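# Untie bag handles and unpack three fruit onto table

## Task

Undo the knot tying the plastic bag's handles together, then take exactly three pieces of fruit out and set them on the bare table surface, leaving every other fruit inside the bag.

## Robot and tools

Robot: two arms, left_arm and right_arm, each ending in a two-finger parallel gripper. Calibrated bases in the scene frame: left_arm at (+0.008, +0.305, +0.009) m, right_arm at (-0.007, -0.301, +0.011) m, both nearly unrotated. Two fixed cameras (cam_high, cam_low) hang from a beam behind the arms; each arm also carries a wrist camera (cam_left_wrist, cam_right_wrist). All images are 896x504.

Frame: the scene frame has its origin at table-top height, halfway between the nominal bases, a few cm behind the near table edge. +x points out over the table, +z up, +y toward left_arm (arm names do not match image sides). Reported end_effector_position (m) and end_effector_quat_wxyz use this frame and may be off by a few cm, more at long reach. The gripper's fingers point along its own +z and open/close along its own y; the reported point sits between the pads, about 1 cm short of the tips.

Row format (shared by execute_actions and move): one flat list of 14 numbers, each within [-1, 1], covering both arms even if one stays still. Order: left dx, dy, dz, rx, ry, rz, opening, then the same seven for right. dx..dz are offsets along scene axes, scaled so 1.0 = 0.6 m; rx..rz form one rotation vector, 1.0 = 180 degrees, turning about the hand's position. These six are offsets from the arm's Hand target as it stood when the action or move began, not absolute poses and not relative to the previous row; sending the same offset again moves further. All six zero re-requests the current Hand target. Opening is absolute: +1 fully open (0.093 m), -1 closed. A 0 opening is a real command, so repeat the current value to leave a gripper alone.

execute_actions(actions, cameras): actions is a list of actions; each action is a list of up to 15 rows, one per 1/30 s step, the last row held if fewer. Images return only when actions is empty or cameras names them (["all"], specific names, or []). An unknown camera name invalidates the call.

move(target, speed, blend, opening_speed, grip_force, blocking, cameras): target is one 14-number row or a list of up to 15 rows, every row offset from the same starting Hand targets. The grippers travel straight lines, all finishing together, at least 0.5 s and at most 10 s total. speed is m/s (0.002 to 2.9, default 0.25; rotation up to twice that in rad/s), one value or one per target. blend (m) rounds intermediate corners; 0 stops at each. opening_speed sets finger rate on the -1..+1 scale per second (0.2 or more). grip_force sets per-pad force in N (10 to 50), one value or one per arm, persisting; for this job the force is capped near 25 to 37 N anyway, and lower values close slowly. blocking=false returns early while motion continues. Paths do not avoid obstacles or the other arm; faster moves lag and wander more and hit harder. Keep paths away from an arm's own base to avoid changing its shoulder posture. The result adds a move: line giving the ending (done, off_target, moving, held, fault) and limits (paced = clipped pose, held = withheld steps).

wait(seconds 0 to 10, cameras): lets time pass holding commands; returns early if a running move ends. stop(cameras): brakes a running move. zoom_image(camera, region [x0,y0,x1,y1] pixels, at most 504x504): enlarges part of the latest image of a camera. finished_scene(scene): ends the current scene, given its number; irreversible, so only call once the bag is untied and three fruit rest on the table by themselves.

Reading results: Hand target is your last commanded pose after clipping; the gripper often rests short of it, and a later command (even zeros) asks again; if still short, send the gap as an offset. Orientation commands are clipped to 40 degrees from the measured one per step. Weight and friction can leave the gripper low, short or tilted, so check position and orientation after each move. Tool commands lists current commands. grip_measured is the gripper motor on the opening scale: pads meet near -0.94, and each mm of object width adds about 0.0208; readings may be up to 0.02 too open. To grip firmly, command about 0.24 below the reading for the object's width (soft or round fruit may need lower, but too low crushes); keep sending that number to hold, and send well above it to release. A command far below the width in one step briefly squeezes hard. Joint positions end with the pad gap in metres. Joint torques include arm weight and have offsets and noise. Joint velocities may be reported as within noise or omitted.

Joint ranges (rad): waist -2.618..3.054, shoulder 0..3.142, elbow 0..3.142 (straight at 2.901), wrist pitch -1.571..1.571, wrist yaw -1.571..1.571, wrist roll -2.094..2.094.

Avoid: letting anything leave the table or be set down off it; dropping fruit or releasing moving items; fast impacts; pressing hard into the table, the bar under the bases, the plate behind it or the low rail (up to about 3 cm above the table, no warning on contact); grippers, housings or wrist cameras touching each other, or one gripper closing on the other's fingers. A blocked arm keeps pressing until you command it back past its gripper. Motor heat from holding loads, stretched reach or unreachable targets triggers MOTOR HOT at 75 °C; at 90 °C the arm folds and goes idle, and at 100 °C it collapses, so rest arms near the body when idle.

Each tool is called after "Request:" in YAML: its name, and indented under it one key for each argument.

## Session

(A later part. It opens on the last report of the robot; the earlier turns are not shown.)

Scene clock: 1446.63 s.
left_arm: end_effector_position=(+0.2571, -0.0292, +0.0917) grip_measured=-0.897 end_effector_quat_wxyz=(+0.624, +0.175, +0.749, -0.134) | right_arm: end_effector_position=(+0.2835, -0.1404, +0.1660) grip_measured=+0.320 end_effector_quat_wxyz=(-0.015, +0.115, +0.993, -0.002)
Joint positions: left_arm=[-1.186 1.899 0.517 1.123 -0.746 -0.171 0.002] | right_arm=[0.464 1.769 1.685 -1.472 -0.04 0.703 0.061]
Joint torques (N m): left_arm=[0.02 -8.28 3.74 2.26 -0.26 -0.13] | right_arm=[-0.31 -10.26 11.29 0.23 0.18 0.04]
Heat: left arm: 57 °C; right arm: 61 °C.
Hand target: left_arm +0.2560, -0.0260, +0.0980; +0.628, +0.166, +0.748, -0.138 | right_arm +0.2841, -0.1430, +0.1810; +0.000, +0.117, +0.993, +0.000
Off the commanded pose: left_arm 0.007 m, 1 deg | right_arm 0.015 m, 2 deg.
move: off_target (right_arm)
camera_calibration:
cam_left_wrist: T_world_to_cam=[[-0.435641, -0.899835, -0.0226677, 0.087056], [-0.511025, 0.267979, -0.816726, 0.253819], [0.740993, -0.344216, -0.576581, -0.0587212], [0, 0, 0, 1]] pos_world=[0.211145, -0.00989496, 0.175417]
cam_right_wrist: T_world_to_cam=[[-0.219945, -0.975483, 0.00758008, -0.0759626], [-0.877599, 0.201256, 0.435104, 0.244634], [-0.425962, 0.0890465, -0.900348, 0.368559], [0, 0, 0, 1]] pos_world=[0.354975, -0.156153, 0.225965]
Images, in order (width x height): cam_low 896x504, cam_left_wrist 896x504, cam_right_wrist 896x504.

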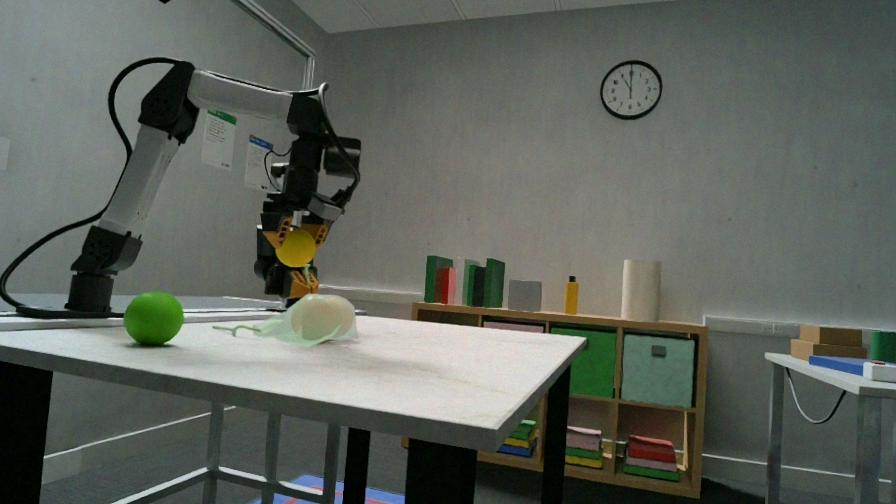

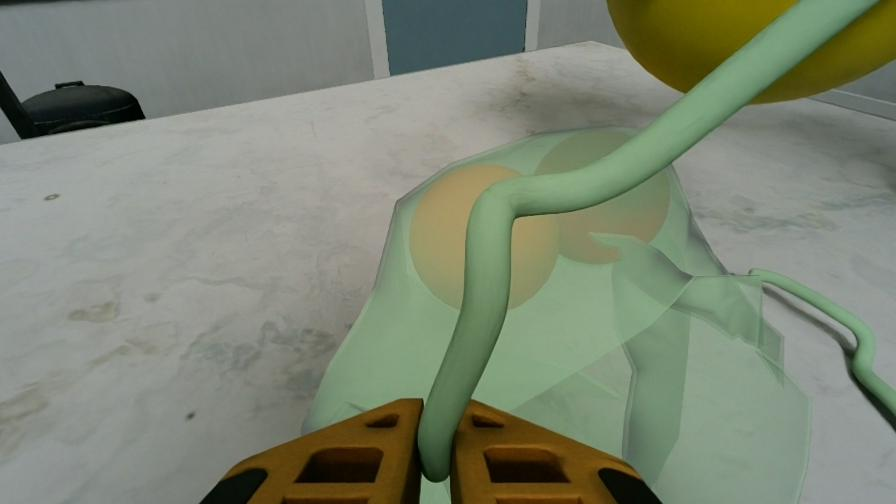

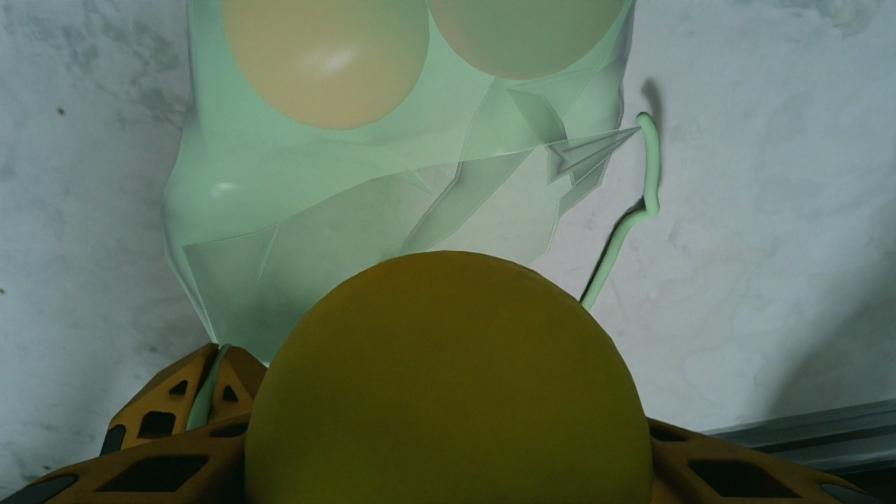

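Request:
move:
  target:
    - [0,0,0,0,0,0,-1,0.03,-0.262,0,0,0,0,0.05]
    - [0,0,0,0,0,0,-1,0.152,-0.435,-0.085,0,0,0,0.05]
    - [0,0,0,0,0,0,-1,0.152,-0.435,-0.215,0,0,0,0.05]
    - [0,0,0,0,0,0,-1,0.152,-0.435,-0.248,0,0,0,0.05]
  speed: [0.15,0.15,0.1,0.03]
  blend: [0.04,0.03,0.005,0]
  cameras: ["cam_low"]

Request:
zoom_image:
  camera: "cam_low"
  region: [100, 220, 280, 380]

Scene clock: 1463.37 s.
left_arm: end_effector_position=(+0.2571, -0.0292, +0.0917) grip_measured=-0.897 end_effector_quat_wxyz=(+0.624, +0.175, +0.749, -0.134) | right_arm: end_effector_position=(+0.3749, -0.4039, +0.0431) grip_measured=+0.320 end_effector_quat_wxyz=(+0.003, +0.116, +0.993, -0.005)
Joint positions: left_arm=[-1.186 1.899 0.517 1.123 -0.746 -0.171 0.002] | right_arm=[-0.293 2.069 1.566 -1.047 -0.04 -0.05 0.061]
Joint torques (N m): left_arm=[0.05 -8.36 3.78 2.27 -0.25 -0.12] | right_arm=[-0.4 -8.79 6.48 0.87 -0.09 0]
Heat: left arm: 57 °C; right arm: 62 °C.
Hand target: left_arm +0.2560, -0.0260, +0.0980; +0.628, +0.166, +0.748, -0.138 | right_arm +0.3754, -0.4040, +0.0322; +0.000, +0.117, +0.993, +0.000
Off the commanded pose: left_arm 0.007 m, 1 deg | right_arm 0.011 m, 1 deg.
move: off_target (right_arm)
Images, in order (width x height): cam_low 896x504.

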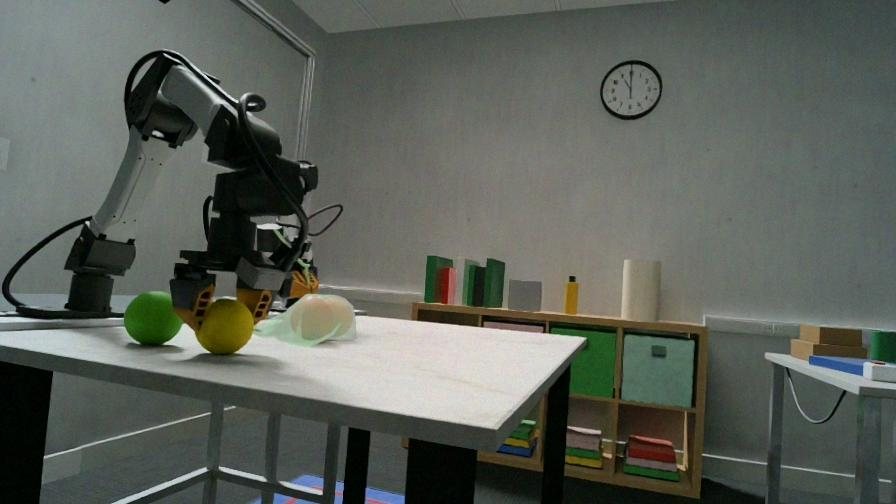

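Scaled by 2.800 from the camera's 896x504 image, which has a finer 1280x720 frame.

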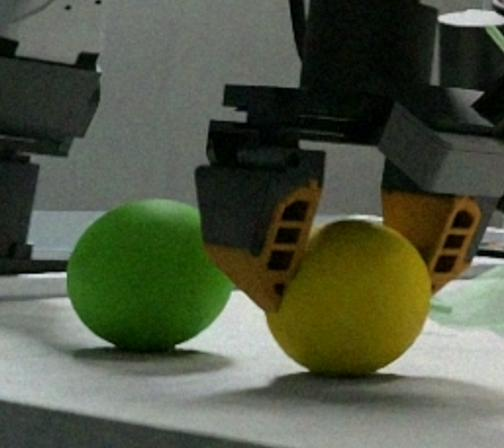

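Request:
move:
  target:
    - [0,0,0,0,0,0,-1,0,0,0.008,0,0,0,0.05]
    - [0,0,0,0,0,0,-1,0,0,0.008,0,0,0,1]
    - [0,0,0,0,0,0,-1,0,0,0.2,0,0,0,1]
    - [0,0,0,0,0,0,-1,-0.12,0.33,0.265,0,0,0,1]
  speed: [0.03,0.03,0.1,0.2]
  opening_speed: 0.6
  cameras: ["cam_right_wrist","cam_high","cam_low"]

Request:
zoom_image:
  camera: "cam_high"
  region: [340, 130, 520, 270]

Scene clock: 1484.43 s.
left_arm: end_effector_position=(+0.2571, -0.0292, +0.0917) grip_measured=-0.897 end_effector_quat_wxyz=(+0.624, +0.175, +0.749, -0.134) | right_arm: end_effector_position=(+0.3107, -0.2024, +0.1812) grip_measured=+1.000 end_effector_quat_wxyz=(-0.005, +0.112, +0.994, +0.002)
Joint positions: left_arm=[-1.186 1.899 0.517 1.123 -0.746 -0.171 0.002] | right_arm=[0.253 1.77 1.739 -1.511 -0.042 0.486 0.093]
Joint torques (N m): left_arm=[0.08 -8.35 3.77 2.27 -0.24 -0.12] | right_arm=[-0.29 -11.11 7.91 0.29 0.12 0.1]
Heat: left arm: 57 °C; right arm: 60 °C.
Hand target: left_arm +0.2560, -0.0260, +0.0980; +0.628, +0.166, +0.748, -0.138 | right_arm +0.3034, -0.2060, +0.1912; +0.000, +0.117, +0.993, +0.000
Off the commanded pose: left_arm 0.007 m, 1 deg | right_arm 0.013 m, 1 deg.
move: off_target (right_arm)
camera_calibration:
cam_right_wrist: T_world_to_cam=[[-0.213111, -0.977023, -0.00298002, -0.131136], [-0.888185, 0.192461, 0.417236, 0.279115], [-0.407075, 0.0915645, -0.908793, 0.395561], [0, 0, 0, 1]] pos_world=[0.380982, -0.218061, 0.242636]
Images, in order (width x height): cam_high 896x504, cam_low 896x504, cam_right_wrist 896x504.

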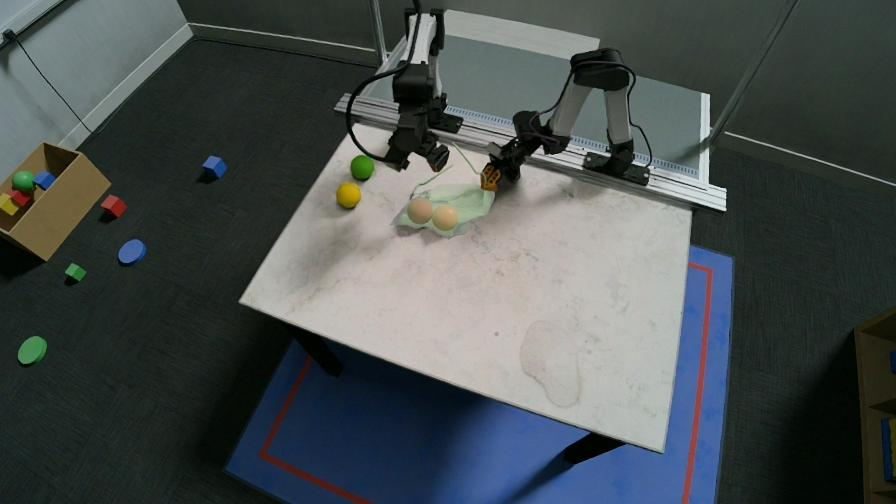

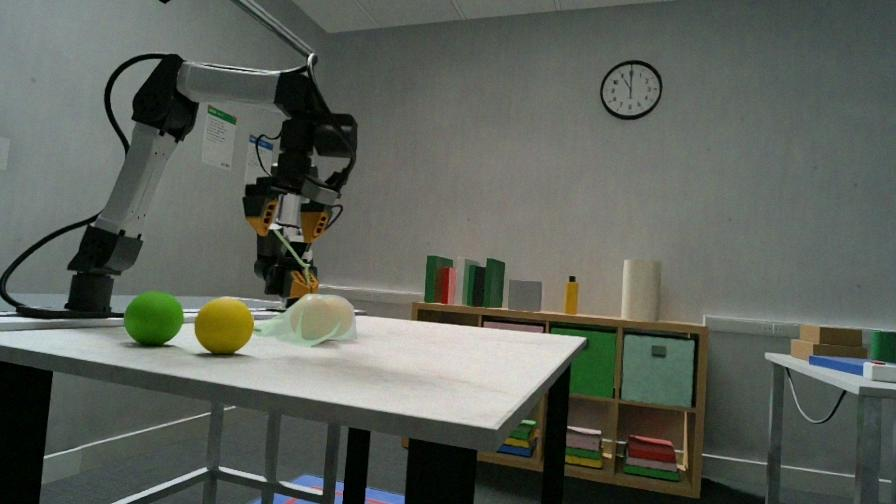

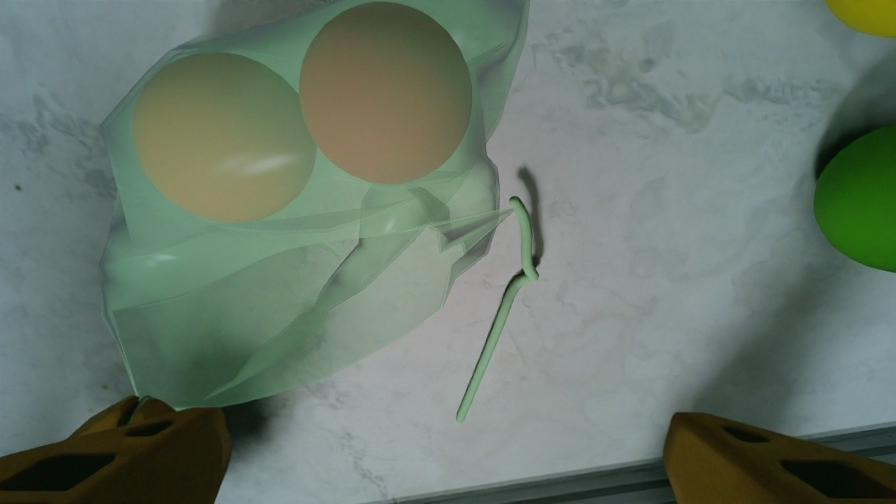

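Scaled by 2.800 from the camera's 896x504 image, which has a finer 1280x720 frame.

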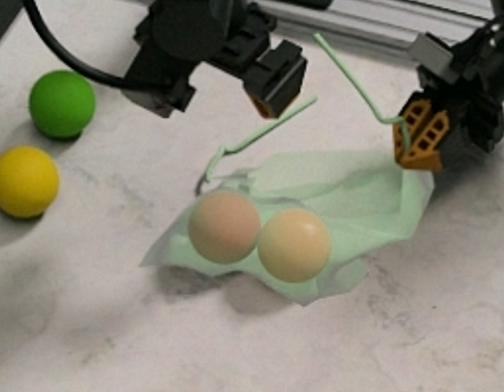

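Request:
move:
  target: [0.12,0.0,0.0,0,0,0,-1,0,0,0,0,0,0,1]
  speed: 0.08
  cameras: ["cam_right_wrist","cam_left_wrist"]

Scene clock: 1540.33 s.
left_arm: end_effector_position=(+0.3255, -0.0224, +0.1029) grip_measured=-0.897 end_effector_quat_wxyz=(+0.632, +0.156, +0.746, -0.142) | right_arm: end_effector_position=(+0.3107, -0.2024, +0.1812) grip_measured=+1.000 end_effector_quat_wxyz=(-0.005, +0.112, +0.994, +0.002)
Joint positions: left_arm=[-0.975 1.948 0.622 1.131 -0.556 -0.13 0.002] | right_arm=[0.253 1.77 1.739 -1.511 -0.042 0.486 0.093]
Joint torques (N m): left_arm=[0.62 -5.91 6.41 2.24 0.02 0.08] | right_arm=[-0.27 -11.11 7.9 0.28 0.09 0.09]
Heat: left arm: 57 °C; right arm: 57 °C.
Hand target: left_arm +0.3279, -0.0262, +0.0981; +0.628, +0.166, +0.748, -0.139 | right_arm +0.3034, -0.2060, +0.1912; +0.000, +0.117, +0.993, +0.000
Off the commanded pose: left_arm 0.007 m, 1 deg | right_arm 0.013 m, 1 deg.
move: off_target (right_arm)
camera_calibration:
cam_left_wrist: T_world_to_cam=[[-0.418985, -0.907939, 0.00987945, 0.114209], [-0.508595, 0.225659, -0.830908, 0.295841], [0.752185, -0.353163, -0.556322, -0.106482], [0, 0, 0, 1]] pos_world=[0.278409, -0.000669687, 0.18545]
cam_right_wrist: T_world_to_cam=[[-0.213439, -0.976952, -0.00295658, -0.131001], [-0.888146, 0.192775, 0.417173, 0.279183], [-0.406988, 0.091667, -0.908822, 0.395557], [0, 0, 0, 1]] pos_world=[0.380982, -0.218061, 0.242636]
Images, in order (width x height): cam_left_wrist 896x504, cam_right_wrist 896x504.

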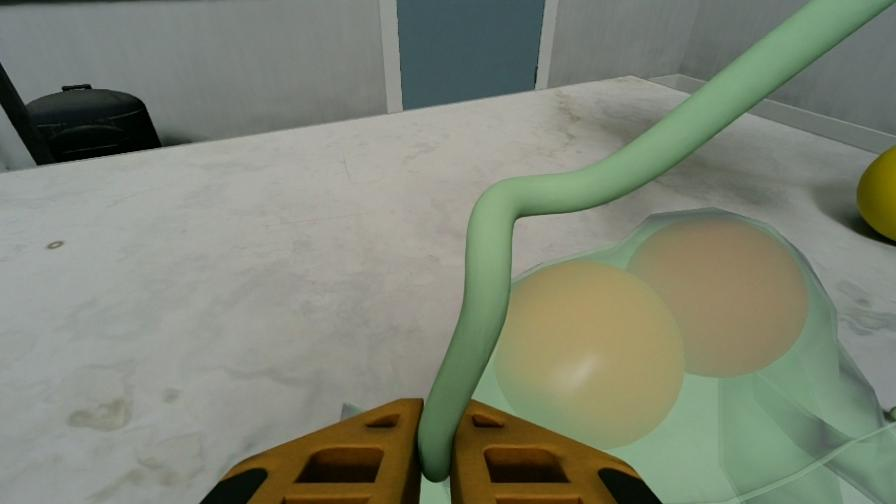

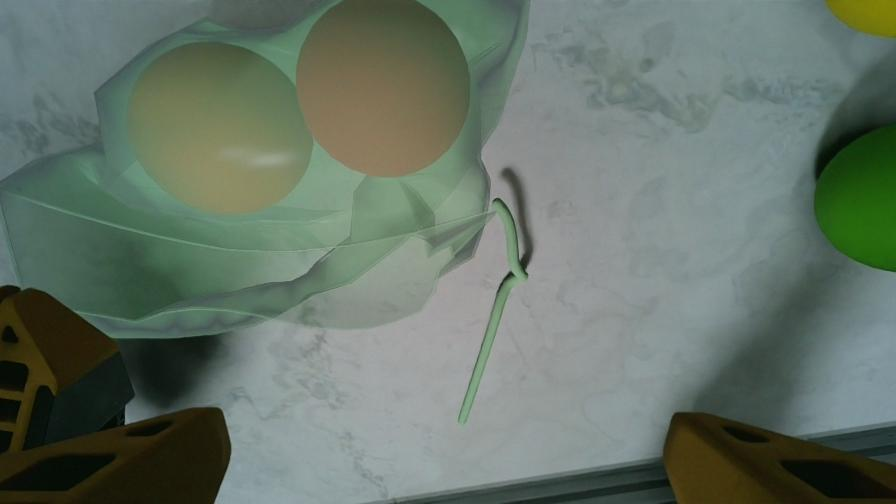

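Request:
move:
  target: [0,0,0,0,0,0,-1,-0.0223,-0.0425,-0.177,0,0,0,-0.4]
  speed: 0.12
  cameras: ["cam_right_wrist"]

Scene clock: 1583.60 s.
left_arm: end_effector_position=(+0.3254, -0.0224, +0.1029) grip_measured=-0.897 end_effector_quat_wxyz=(+0.632, +0.157, +0.745, -0.142) | right_arm: end_effector_position=(+0.2893, -0.2276, +0.0789) grip_measured=-0.399 end_effector_quat_wxyz=(-0.016, +0.116, +0.993, -0.003)
Joint positions: left_arm=[-0.975 1.948 0.622 1.131 -0.556 -0.13 0.002] | right_arm=[0.203 1.706 1.249 -1.112 -0.042 0.444 0.026]
Joint torques (N m): left_arm=[0.55 -5.91 6.37 2.25 0.04 0.07] | right_arm=[-0.9 -10.8 6.42 0.64 0.1 -0.09]
Heat: left arm: 62 °C; right arm: 57 °C.
Hand target: left_arm +0.3279, -0.0261, +0.0981; +0.628, +0.166, +0.748, -0.138 | right_arm +0.2900, -0.2315, +0.0850; +0.000, +0.117, +0.993, +0.000
Off the commanded pose: left_arm 0.007 m, 1 deg | right_arm 0.007 m, 2 deg.
move: done
camera_calibration:
cam_right_wrist: T_world_to_cam=[[-0.22172, -0.975072, 0.00859886, -0.158659], [-0.876468, 0.203148, 0.436504, 0.305199], [-0.42737, 0.0892452, -0.899661, 0.300807], [0, 0, 0, 1]] pos_world=[0.360875, -0.243551, 0.138768]
Images, in order (width x height): cam_right_wrist 896x504.

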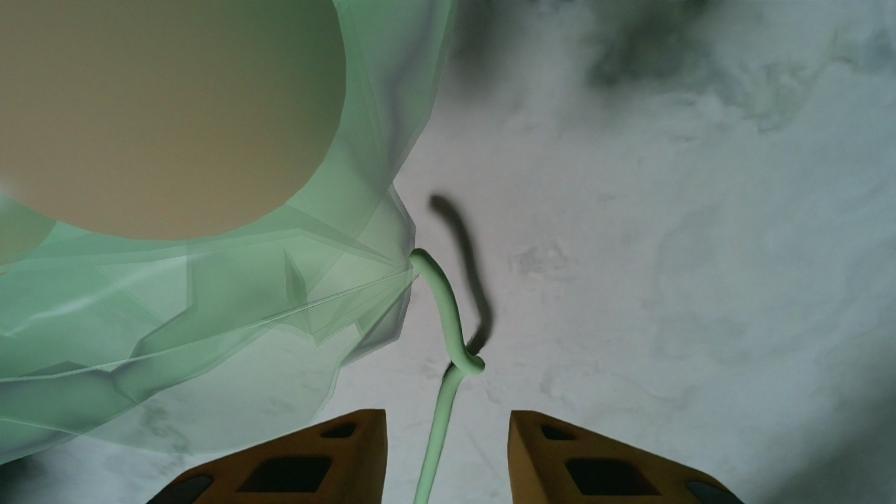

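Request:
move:
  target:
    - [0,0,0,0,0,0,-1,0,0,-0.1133,0,0,0,-0.5]
    - [0,0,0,0,0,0,-1,0,0,-0.1133,0,0,0,-1]
  speed: 0.08
  cameras: ["cam_right_wrist"]

Scene clock: 1593.43 s.
left_arm: end_effector_position=(+0.3254, -0.0224, +0.1029) grip_measured=-0.897 end_effector_quat_wxyz=(+0.632, +0.157, +0.745, -0.142) | right_arm: end_effector_position=(+0.2924, -0.2291, +0.0235) grip_measured=-0.946 end_effector_quat_wxyz=(+0.005, +0.115, +0.993, +0.005)
Joint positions: left_arm=[-0.975 1.948 0.622 1.131 -0.556 -0.13 0.002] | right_arm=[0.203 1.752 1.07 -0.841 -0.042 0.444 0]
Joint torques (N m): left_arm=[0.59 -5.85 6.43 2.24 0.02 0.07] | right_arm=[-0.29 -6.34 6.17 0.76 0.07 0.02]
Heat: left arm: 62 °C; right arm: 57 °C.
Hand target: left_arm +0.3279, -0.0261, +0.0981; +0.628, +0.166, +0.748, -0.138 | right_arm +0.2900, -0.2315, +0.0171; +0.000, +0.117, +0.993, +0.000
Off the commanded pose: left_arm 0.007 m, 1 deg | right_arm 0.007 m, 1 deg.
move: done
camera_calibration:
cam_right_wrist: T_world_to_cam=[[-0.220049, -0.975432, -0.0105497, -0.159029], [-0.895367, 0.197671, 0.399055, 0.337476], [-0.387165, 0.0972575, -0.916866, 0.242844], [0, 0, 0, 1]] pos_world=[0.361191, -0.24545, 0.0863063]
Images, in order (width x height): cam_right_wrist 896x504.

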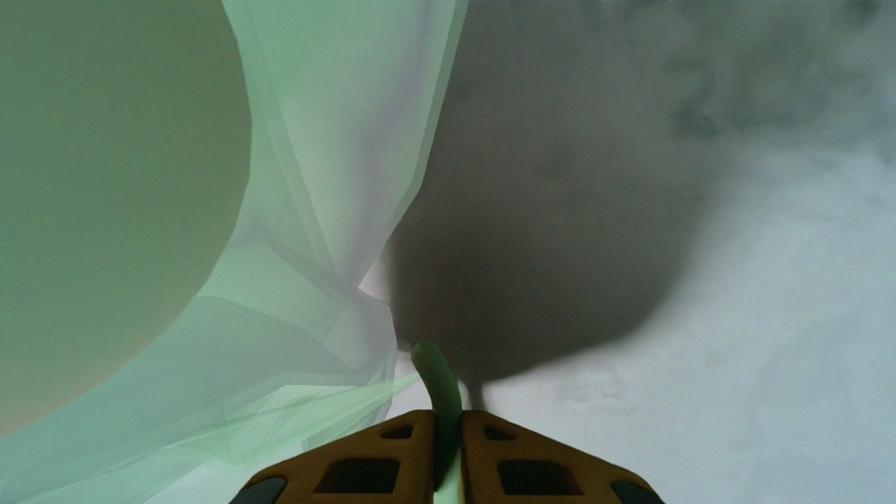

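Request:
move:
  target:
    - [0,0,0,0,0,0,-1,0.017,-0.05,0.05,0,0,0,-1]
    - [0.12,-0.017,0.017,0,0,0,-1,0.183,-0.03,0.13,0,0,0,-1]
  speed: 0.06
  blend: [0.01,0]
  cameras: ["cam_right_wrist","cam_left_wrist","cam_high"]

Request:
zoom_image:
  camera: "cam_high"
  region: [340, 130, 520, 270]

Scene clock: 1608.53 s.
left_arm: end_effector_position=(+0.3962, -0.0338, +0.1165) grip_measured=-0.897 end_effector_quat_wxyz=(+0.636, +0.156, +0.742, -0.145) | right_arm: end_effector_position=(+0.3971, -0.2448, +0.0941) grip_measured=-0.946 end_effector_quat_wxyz=(+0.005, +0.115, +0.993, +0.002)
Joint positions: left_arm=[-0.825 2.035 0.85 1.018 -0.407 -0.096 0.002] | right_arm=[0.104 2.054 1.778 -1.252 -0.042 0.344 0]
Joint torques (N m): left_arm=[0.77 -6.82 7.24 2.2 0.09 0.08] | right_arm=[-1.03 -8.88 11.49 0.39 0.05 -0.07]
Heat: left arm: 62 °C; right arm: 57 °C.
Hand target: left_arm +0.3999, -0.0363, +0.1080; +0.628, +0.166, +0.748, -0.138 | right_arm +0.3998, -0.2495, +0.0950; +0.000, +0.117, +0.993, +0.000
Off the commanded pose: left_arm 0.009 m, 2 deg | right_arm 0.006 m, 1 deg.
move: done
camera_calibration:
cam_left_wrist: T_world_to_cam=[[-0.421229, -0.906864, 0.0128078, 0.133918], [-0.500328, 0.220572, -0.83727, 0.34295], [0.756465, -0.35909, -0.54664, -0.159162], [0, 0, 0, 1]] pos_world=[0.348398, -0.0113532, 0.198422]
cam_right_wrist: T_world_to_cam=[[-0.219009, -0.975706, -0.00572834, -0.151561], [-0.895105, 0.198573, 0.399194, 0.406272], [-0.388359, 0.0925545, -0.916849, 0.348975], [0, 0, 0, 1]] pos_world=[0.46599, -0.260853, 0.156907]
Images, in order (width x height): cam_high 896x504, cam_left_wrist 896x504, cam_right_wrist 896x504.

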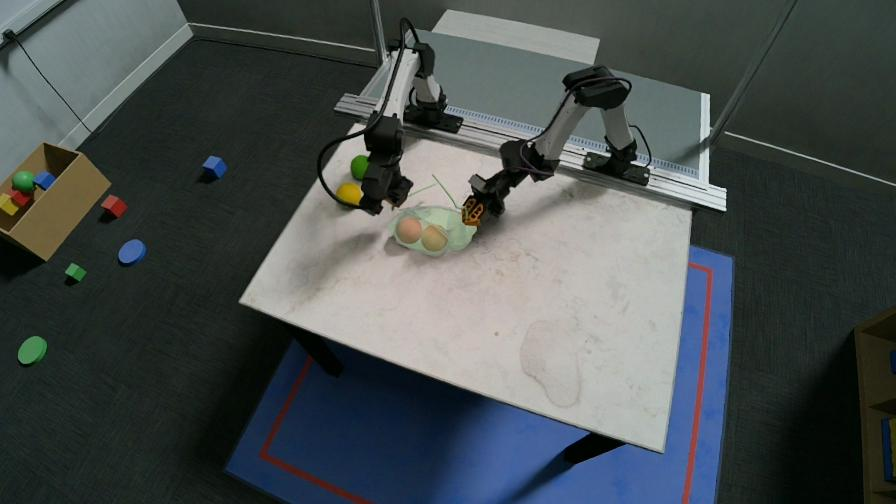

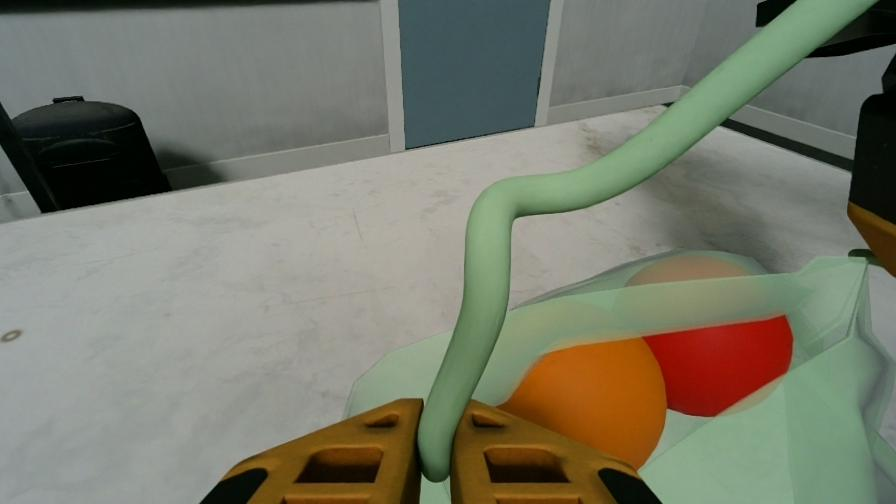

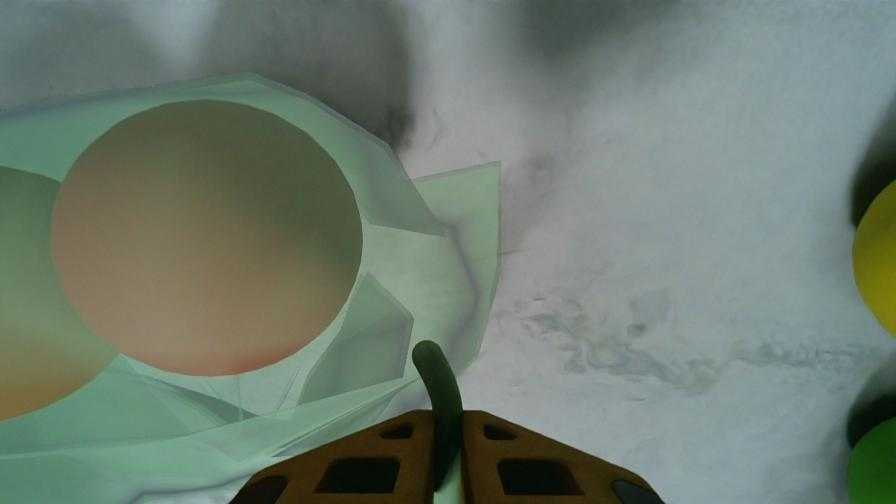

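Scaled by 2.800 from the camera's 896x504 image, which has a finer 1280x720 frame.

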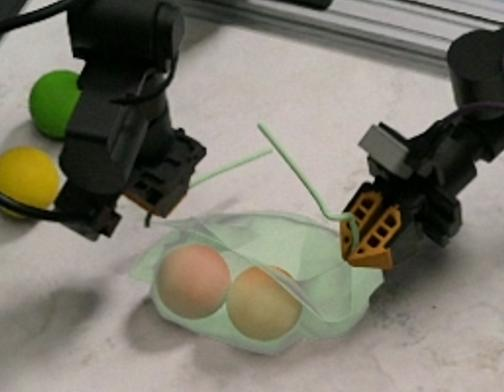

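Request:
move:
  target: [0.06,0.0,0.08,0,0,0,-1,0.05,0.02,0.09,0,0,0,-1]
  speed: 0.06
  cameras: ["cam_right_wrist","cam_left_wrist","cam_high"]

Request:
zoom_image:
  camera: "cam_high"
  region: [340, 130, 520, 270]

Scene clock: 1621.23 s.
left_arm: end_effector_position=(+0.4331, -0.0348, +0.1405) grip_measured=-0.897 end_effector_quat_wxyz=(+0.622, +0.163, +0.754, -0.135) | right_arm: end_effector_position=(+0.4293, -0.2377, +0.1507) grip_measured=-0.946 end_effector_quat_wxyz=(+0.014, +0.114, +0.993, +0.004)
Joint positions: left_arm=[-0.755 2.007 1.005 0.796 -0.338 -0.082 0.002] | right_arm=[0.107 2.221 2.269 -1.56 -0.042 0.345 0]
Joint torques (N m): left_arm=[0.72 -10.86 7.99 2.21 0.05 0.09] | right_arm=[-0.03 -9.83 10.95 0.37 0.06 0.07]
Heat: left arm: 62 °C; right arm: 58 °C.
Hand target: left_arm +0.4360, -0.0363, +0.1562; +0.628, +0.166, +0.748, -0.138 | right_arm +0.4298, -0.2375, +0.1491; +0.000, +0.117, +0.993, +0.000
Off the commanded pose: left_arm 0.016 m, 1 deg | right_arm 0.002 m, 2 deg.
joint sent to its limit (right arm) — joint 4 (wrist pitch), lower limit. The joint targets still meet the commanded pose.
move: off_target (left_arm)
camera_calibration:
cam_left_wrist: T_world_to_cam=[[-0.420408, -0.907327, -0.00399163, 0.150285], [-0.525877, 0.247244, -0.813833, 0.390473], [0.739399, -0.340042, -0.581085, -0.161515], [0, 0, 0, 1]] pos_world=[0.387945, -0.0151063, 0.224525]
cam_right_wrist: T_world_to_cam=[[-0.216703, -0.976168, -0.0116287, -0.13739], [-0.902436, 0.195763, 0.383779, 0.415825], [-0.372357, 0.0936604, -0.923352, 0.407175], [0, 0, 0, 1]] pos_world=[0.497097, -0.253655, 0.214783]
Images, in order (width x height): cam_high 896x504, cam_left_wrist 896x504, cam_right_wrist 896x504.

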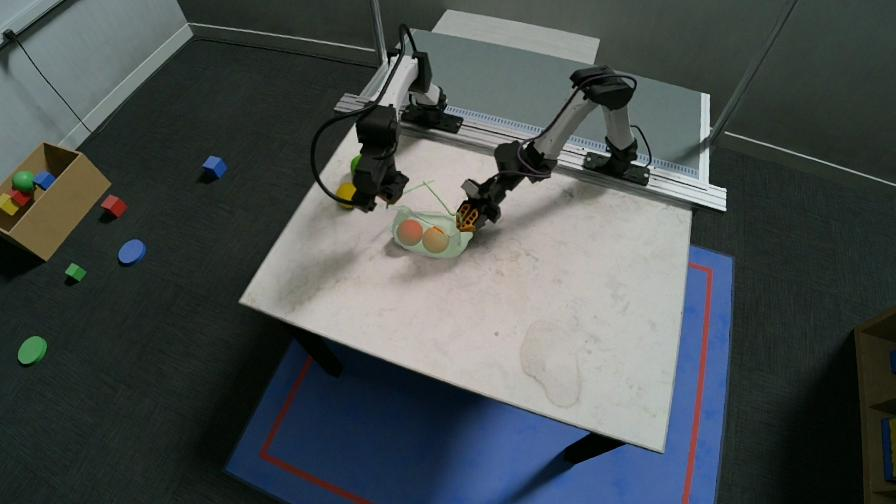

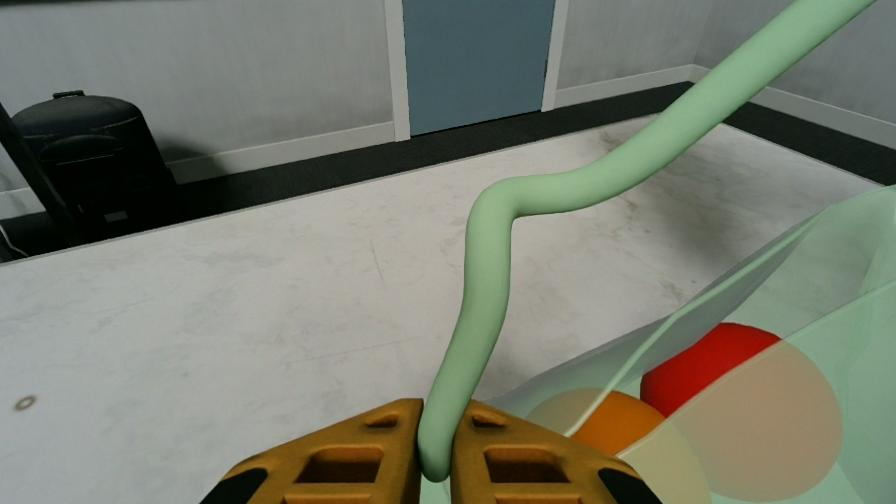

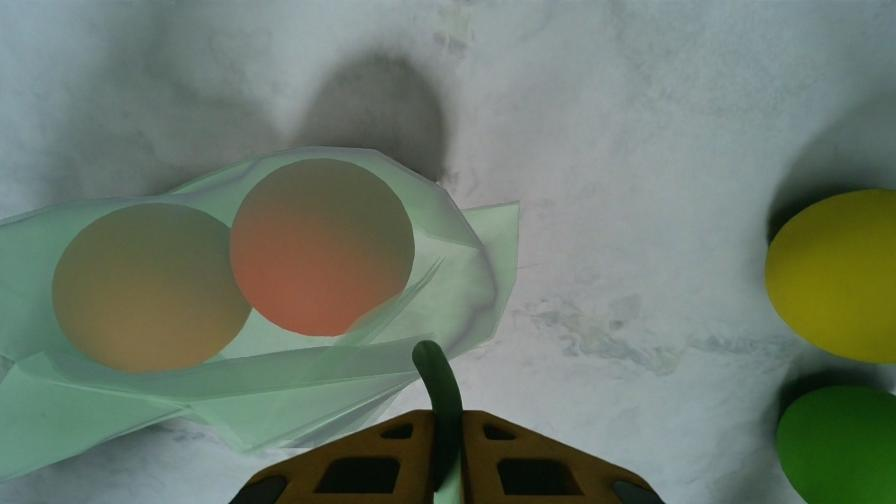

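Scaled by 2.800 from the camera's 896x504 image, which has a finer 1280x720 frame.

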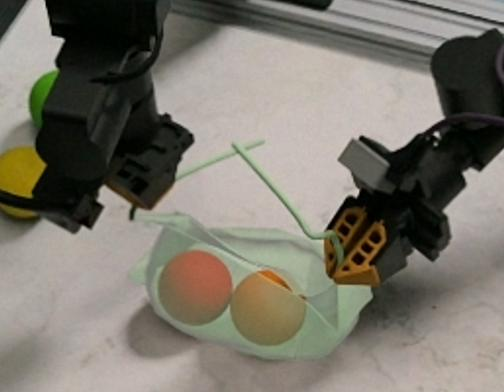

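Request:
move:
  target:
    - [0,0.0,0.0,0,0,0,-1,0.02,-0.10,-0.03,0,0,0,-1]
    - [0,0,0,0,0,0,-1,0.02,-0.11,-0.2,0,0,0,-1]
    - [0,0,0,0,0,0,-1,0.02,-0.11,-0.2,0,0,0,-0.4]
    - [0,0,0,0,0,0,-1,0.02,-0.11,0.06,0,0,0,0.5]
    - [0,0,0,0,0,0,-1,-0.04,0.09,0.08,0,0,0,1]
  speed: [0.08,0.08,0.08,0.12,0.15]
  cameras: ["cam_right_wrist","cam_left_wrist","cam_high"]

Request:
zoom_image:
  camera: "cam_high"
  region: [340, 130, 520, 270]

Scene clock: 1663.47 s.
left_arm: end_effector_position=(+0.4326, -0.0357, +0.1402) grip_measured=-0.897 end_effector_quat_wxyz=(+0.621, +0.166, +0.754, -0.137) | right_arm: end_effector_position=(+0.4149, -0.1779, +0.1826) grip_measured=+1.000 end_effector_quat_wxyz=(+0.049, +0.110, +0.993, +0.022)
Joint positions: left_arm=[-0.755 2.007 1.005 0.795 -0.332 -0.082 0.002] | right_arm=[0.246 2.145 2.279 -1.562 -0.042 0.479 0.093]
Joint torques (N m): left_arm=[0.73 -10.82 8.02 2.21 0 0.07] | right_arm=[-0.61 -15.41 6.43 0.61 0.13 0.07]
Heat: left arm: 62 °C; right arm: 62 °C.
Hand target: left_arm +0.4360, -0.0363, +0.1562; +0.628, +0.166, +0.748, -0.139 | right_arm +0.4058, -0.1834, +0.1971; +0.000, +0.117, +0.993, +0.000
Off the commanded pose: left_arm 0.016 m, 1 deg | right_arm 0.018 m, 6 deg.
joint sent to its limit (right arm) — joint 4 (wrist pitch), lower limit. The joint targets are off in orientation, not in position.
move: off_target (left_arm, right_arm); target 3's new opening was sent with right_arm's hand 0.011 m and 1 deg from that target; target 4's new opening was sent with right_arm's hand 0.026 m and 4 deg from that target; target 5's new opening was sent with right_arm's hand 0.018 m and 6 deg from that target
camera_calibration:
cam_left_wrist: T_world_to_cam=[[-0.426168, -0.904639, -0.00307476, 0.1517], [-0.525527, 0.250335, -0.813114, 0.390056], [0.736344, -0.344907, -0.582097, -0.16028], [0, 0, 0, 1]] pos_world=[0.387656, -0.0156928, 0.224328]
cam_right_wrist: T_world_to_cam=[[-0.206299, -0.976989, -0.0541513, -0.0784494], [-0.9301, 0.178608, 0.320958, 0.398885], [-0.303901, 0.116579, -0.945544, 0.405436], [0, 0, 0, 1]] pos_world=[0.478031, -0.195154, 0.251084]
Images, in order (width x height): cam_high 896x504, cam_left_wrist 896x504, cam_right_wrist 896x504.

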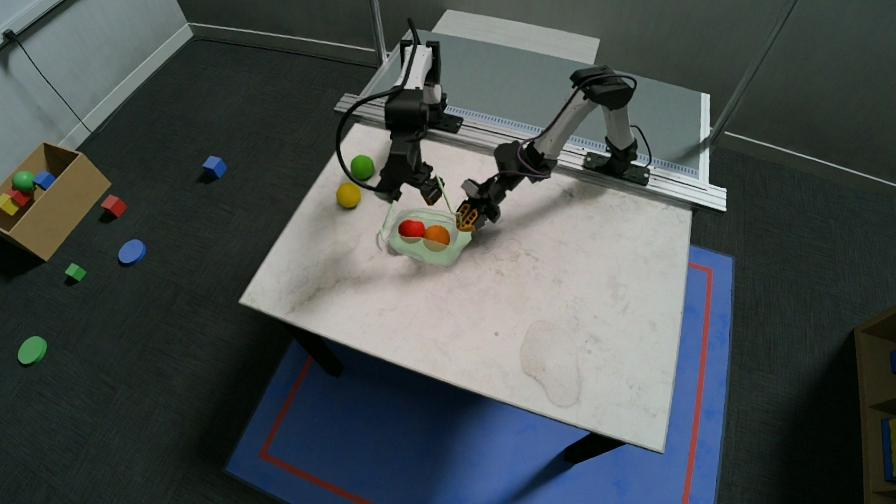

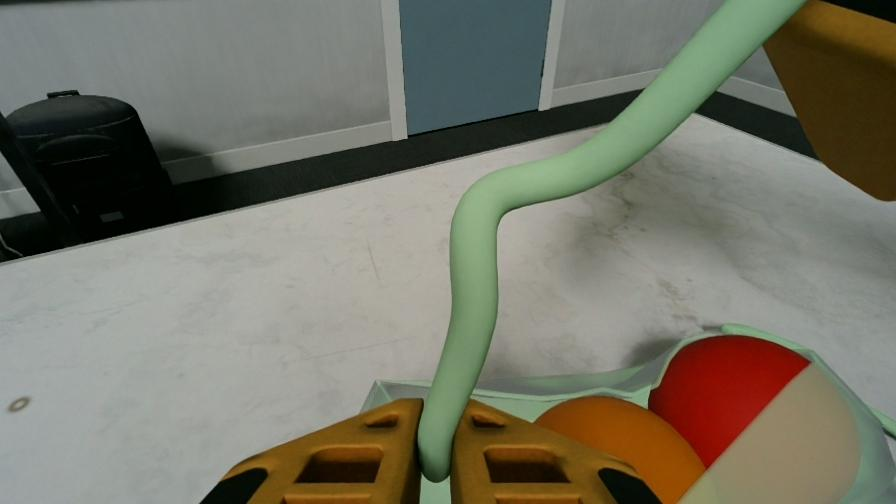

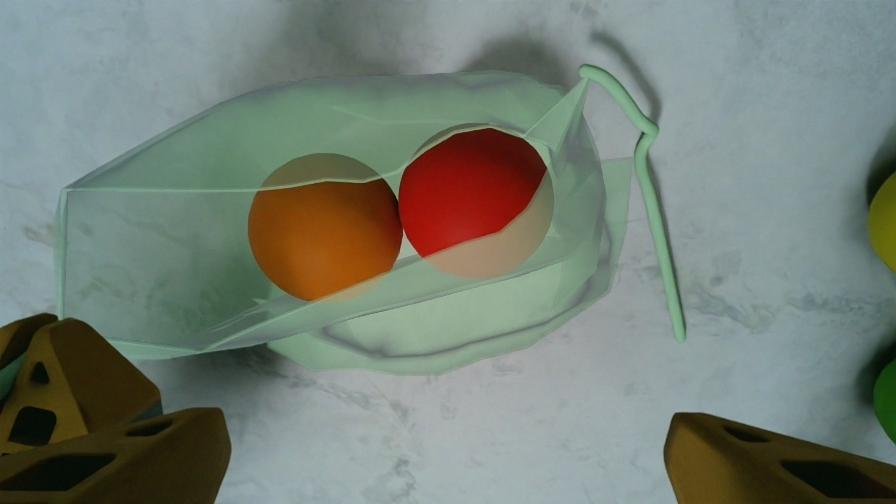

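Scaled by 2.800 from the camera's 896x504 image, which has a finer 1280x720 frame.

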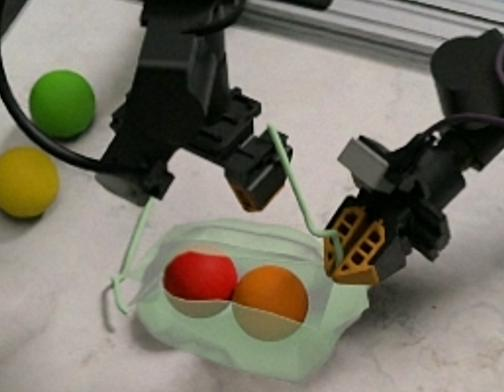

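Request:
move:
  target:
    - [0.01,0.04,0.0,0,0,-0.2,-1,-0.1,-0.12,0.03,0,0,0,1]
    - [0.027,0.068,-0.06,0,0,-0.333,-1,-0.1,-0.12,0.03,0,0,0,1]
    - [0.027,0.068,-0.147,0,0,-0.333,-1,-0.1,-0.12,0.03,0,0,0,1]
  speed: 0.08
  blend: [0.01,0.01,0]
  cameras: ["cam_right_wrist","cam_left_wrist","cam_high"]

Request:
zoom_image:
  camera: "cam_high"
  region: [340, 130, 520, 270]

Scene clock: 1745.53 s.
left_arm: end_effector_position=(+0.4504, +0.0028, +0.0739) grip_measured=-0.897 end_effector_quat_wxyz=(+0.475, +0.516, +0.566, -0.433) | right_arm: end_effector_position=(+0.3559, -0.2505, +0.2054) grip_measured=+1.000 end_effector_quat_wxyz=(+0.032, +0.115, +0.993, +0.008)
Joint positions: left_arm=[-0.289 2.349 1.31 0.63 1.138 0.366 0.002] | right_arm=[0.089 1.87 1.958 -1.563 -0.042 0.331 0.093]
Joint torques (N m): left_arm=[0.62 -8.94 6.53 1.94 0.37 0.04] | right_arm=[-1.02 -12.44 6.38 0.55 0.03 -0.08]
Heat: left arm: 61 °C; right arm: 55 °C.
Hand target: left_arm +0.4521, +0.0044, +0.0680; +0.475, +0.517, +0.565, -0.434 | right_arm +0.3458, -0.2554, +0.2151; +0.000, +0.117, +0.993, +0.000
Off the commanded pose: left_arm 0.006 m, 0 deg | right_arm 0.015 m, 4 deg.
joint sent to its limit (right arm) — joint 4 (wrist pitch), lower limit. The joint targets are off in orientation, not in position.
move: off_target (right_arm)
camera_calibration:
cam_left_wrist: T_world_to_cam=[[-0.996265, -0.0861937, -0.00511909, 0.448539], [-0.0447431, 0.566049, -0.823157, 0.119095], [0.0738486, -0.819853, -0.567791, 0.0999618], [0, 0, 0, 1]] pos_world=[0.444811, 0.0532019, 0.157087]
cam_right_wrist: T_world_to_cam=[[-0.218798, -0.97552, -0.022098, -0.162031], [-0.915454, 0.197382, 0.350692, 0.343016], [-0.337746, 0.0969605, -0.93623, 0.422658], [0, 0, 0, 1]] pos_world=[0.421314, -0.26675, 0.271832]
Images, in order (width x height): cam_high 896x504, cam_left_wrist 896x504, cam_right_wrist 896x504.

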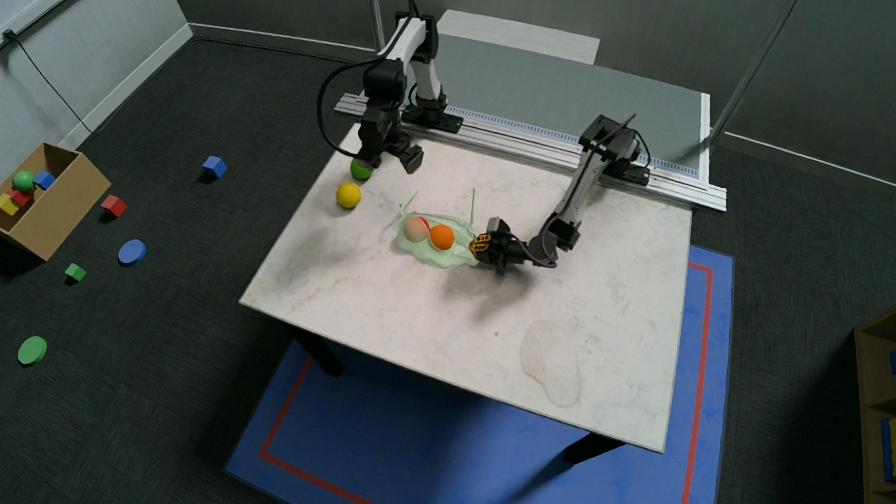

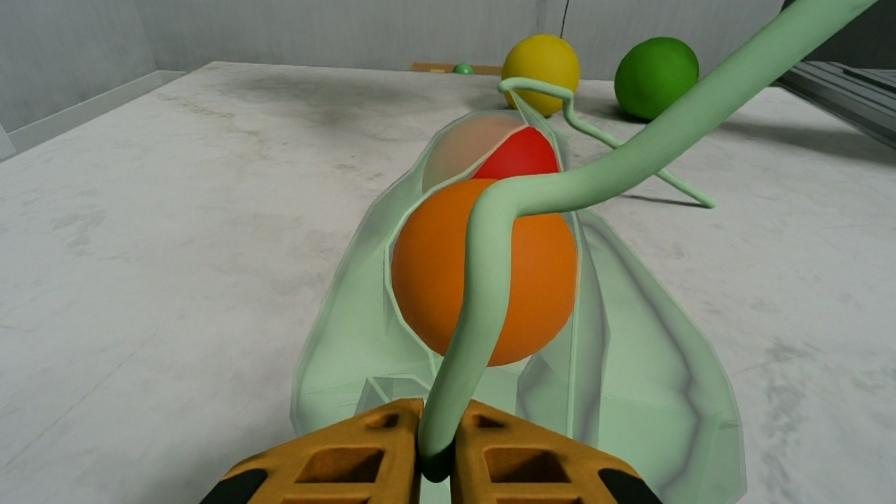

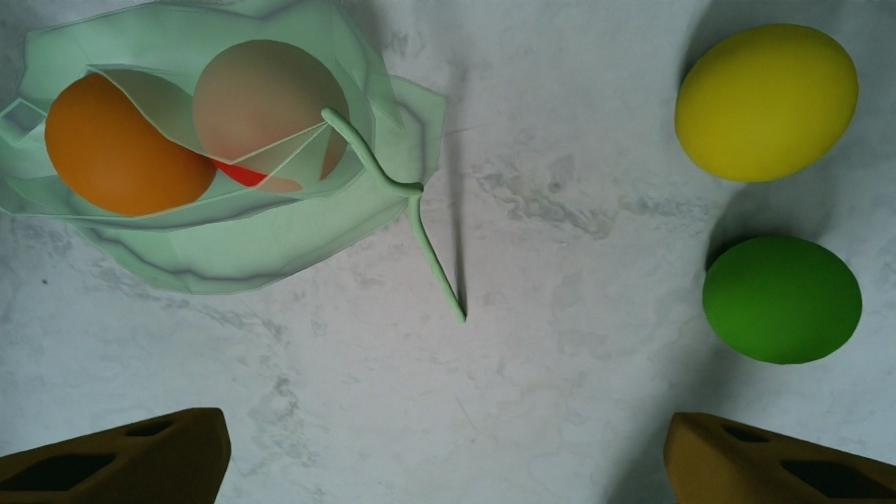

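Scaled by 2.800 from the camera's 896x504 image, which has a finer 1280x720 frame.

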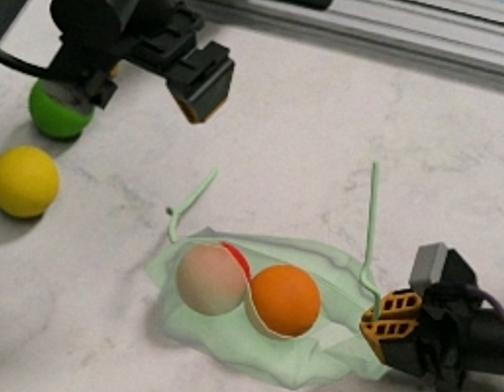

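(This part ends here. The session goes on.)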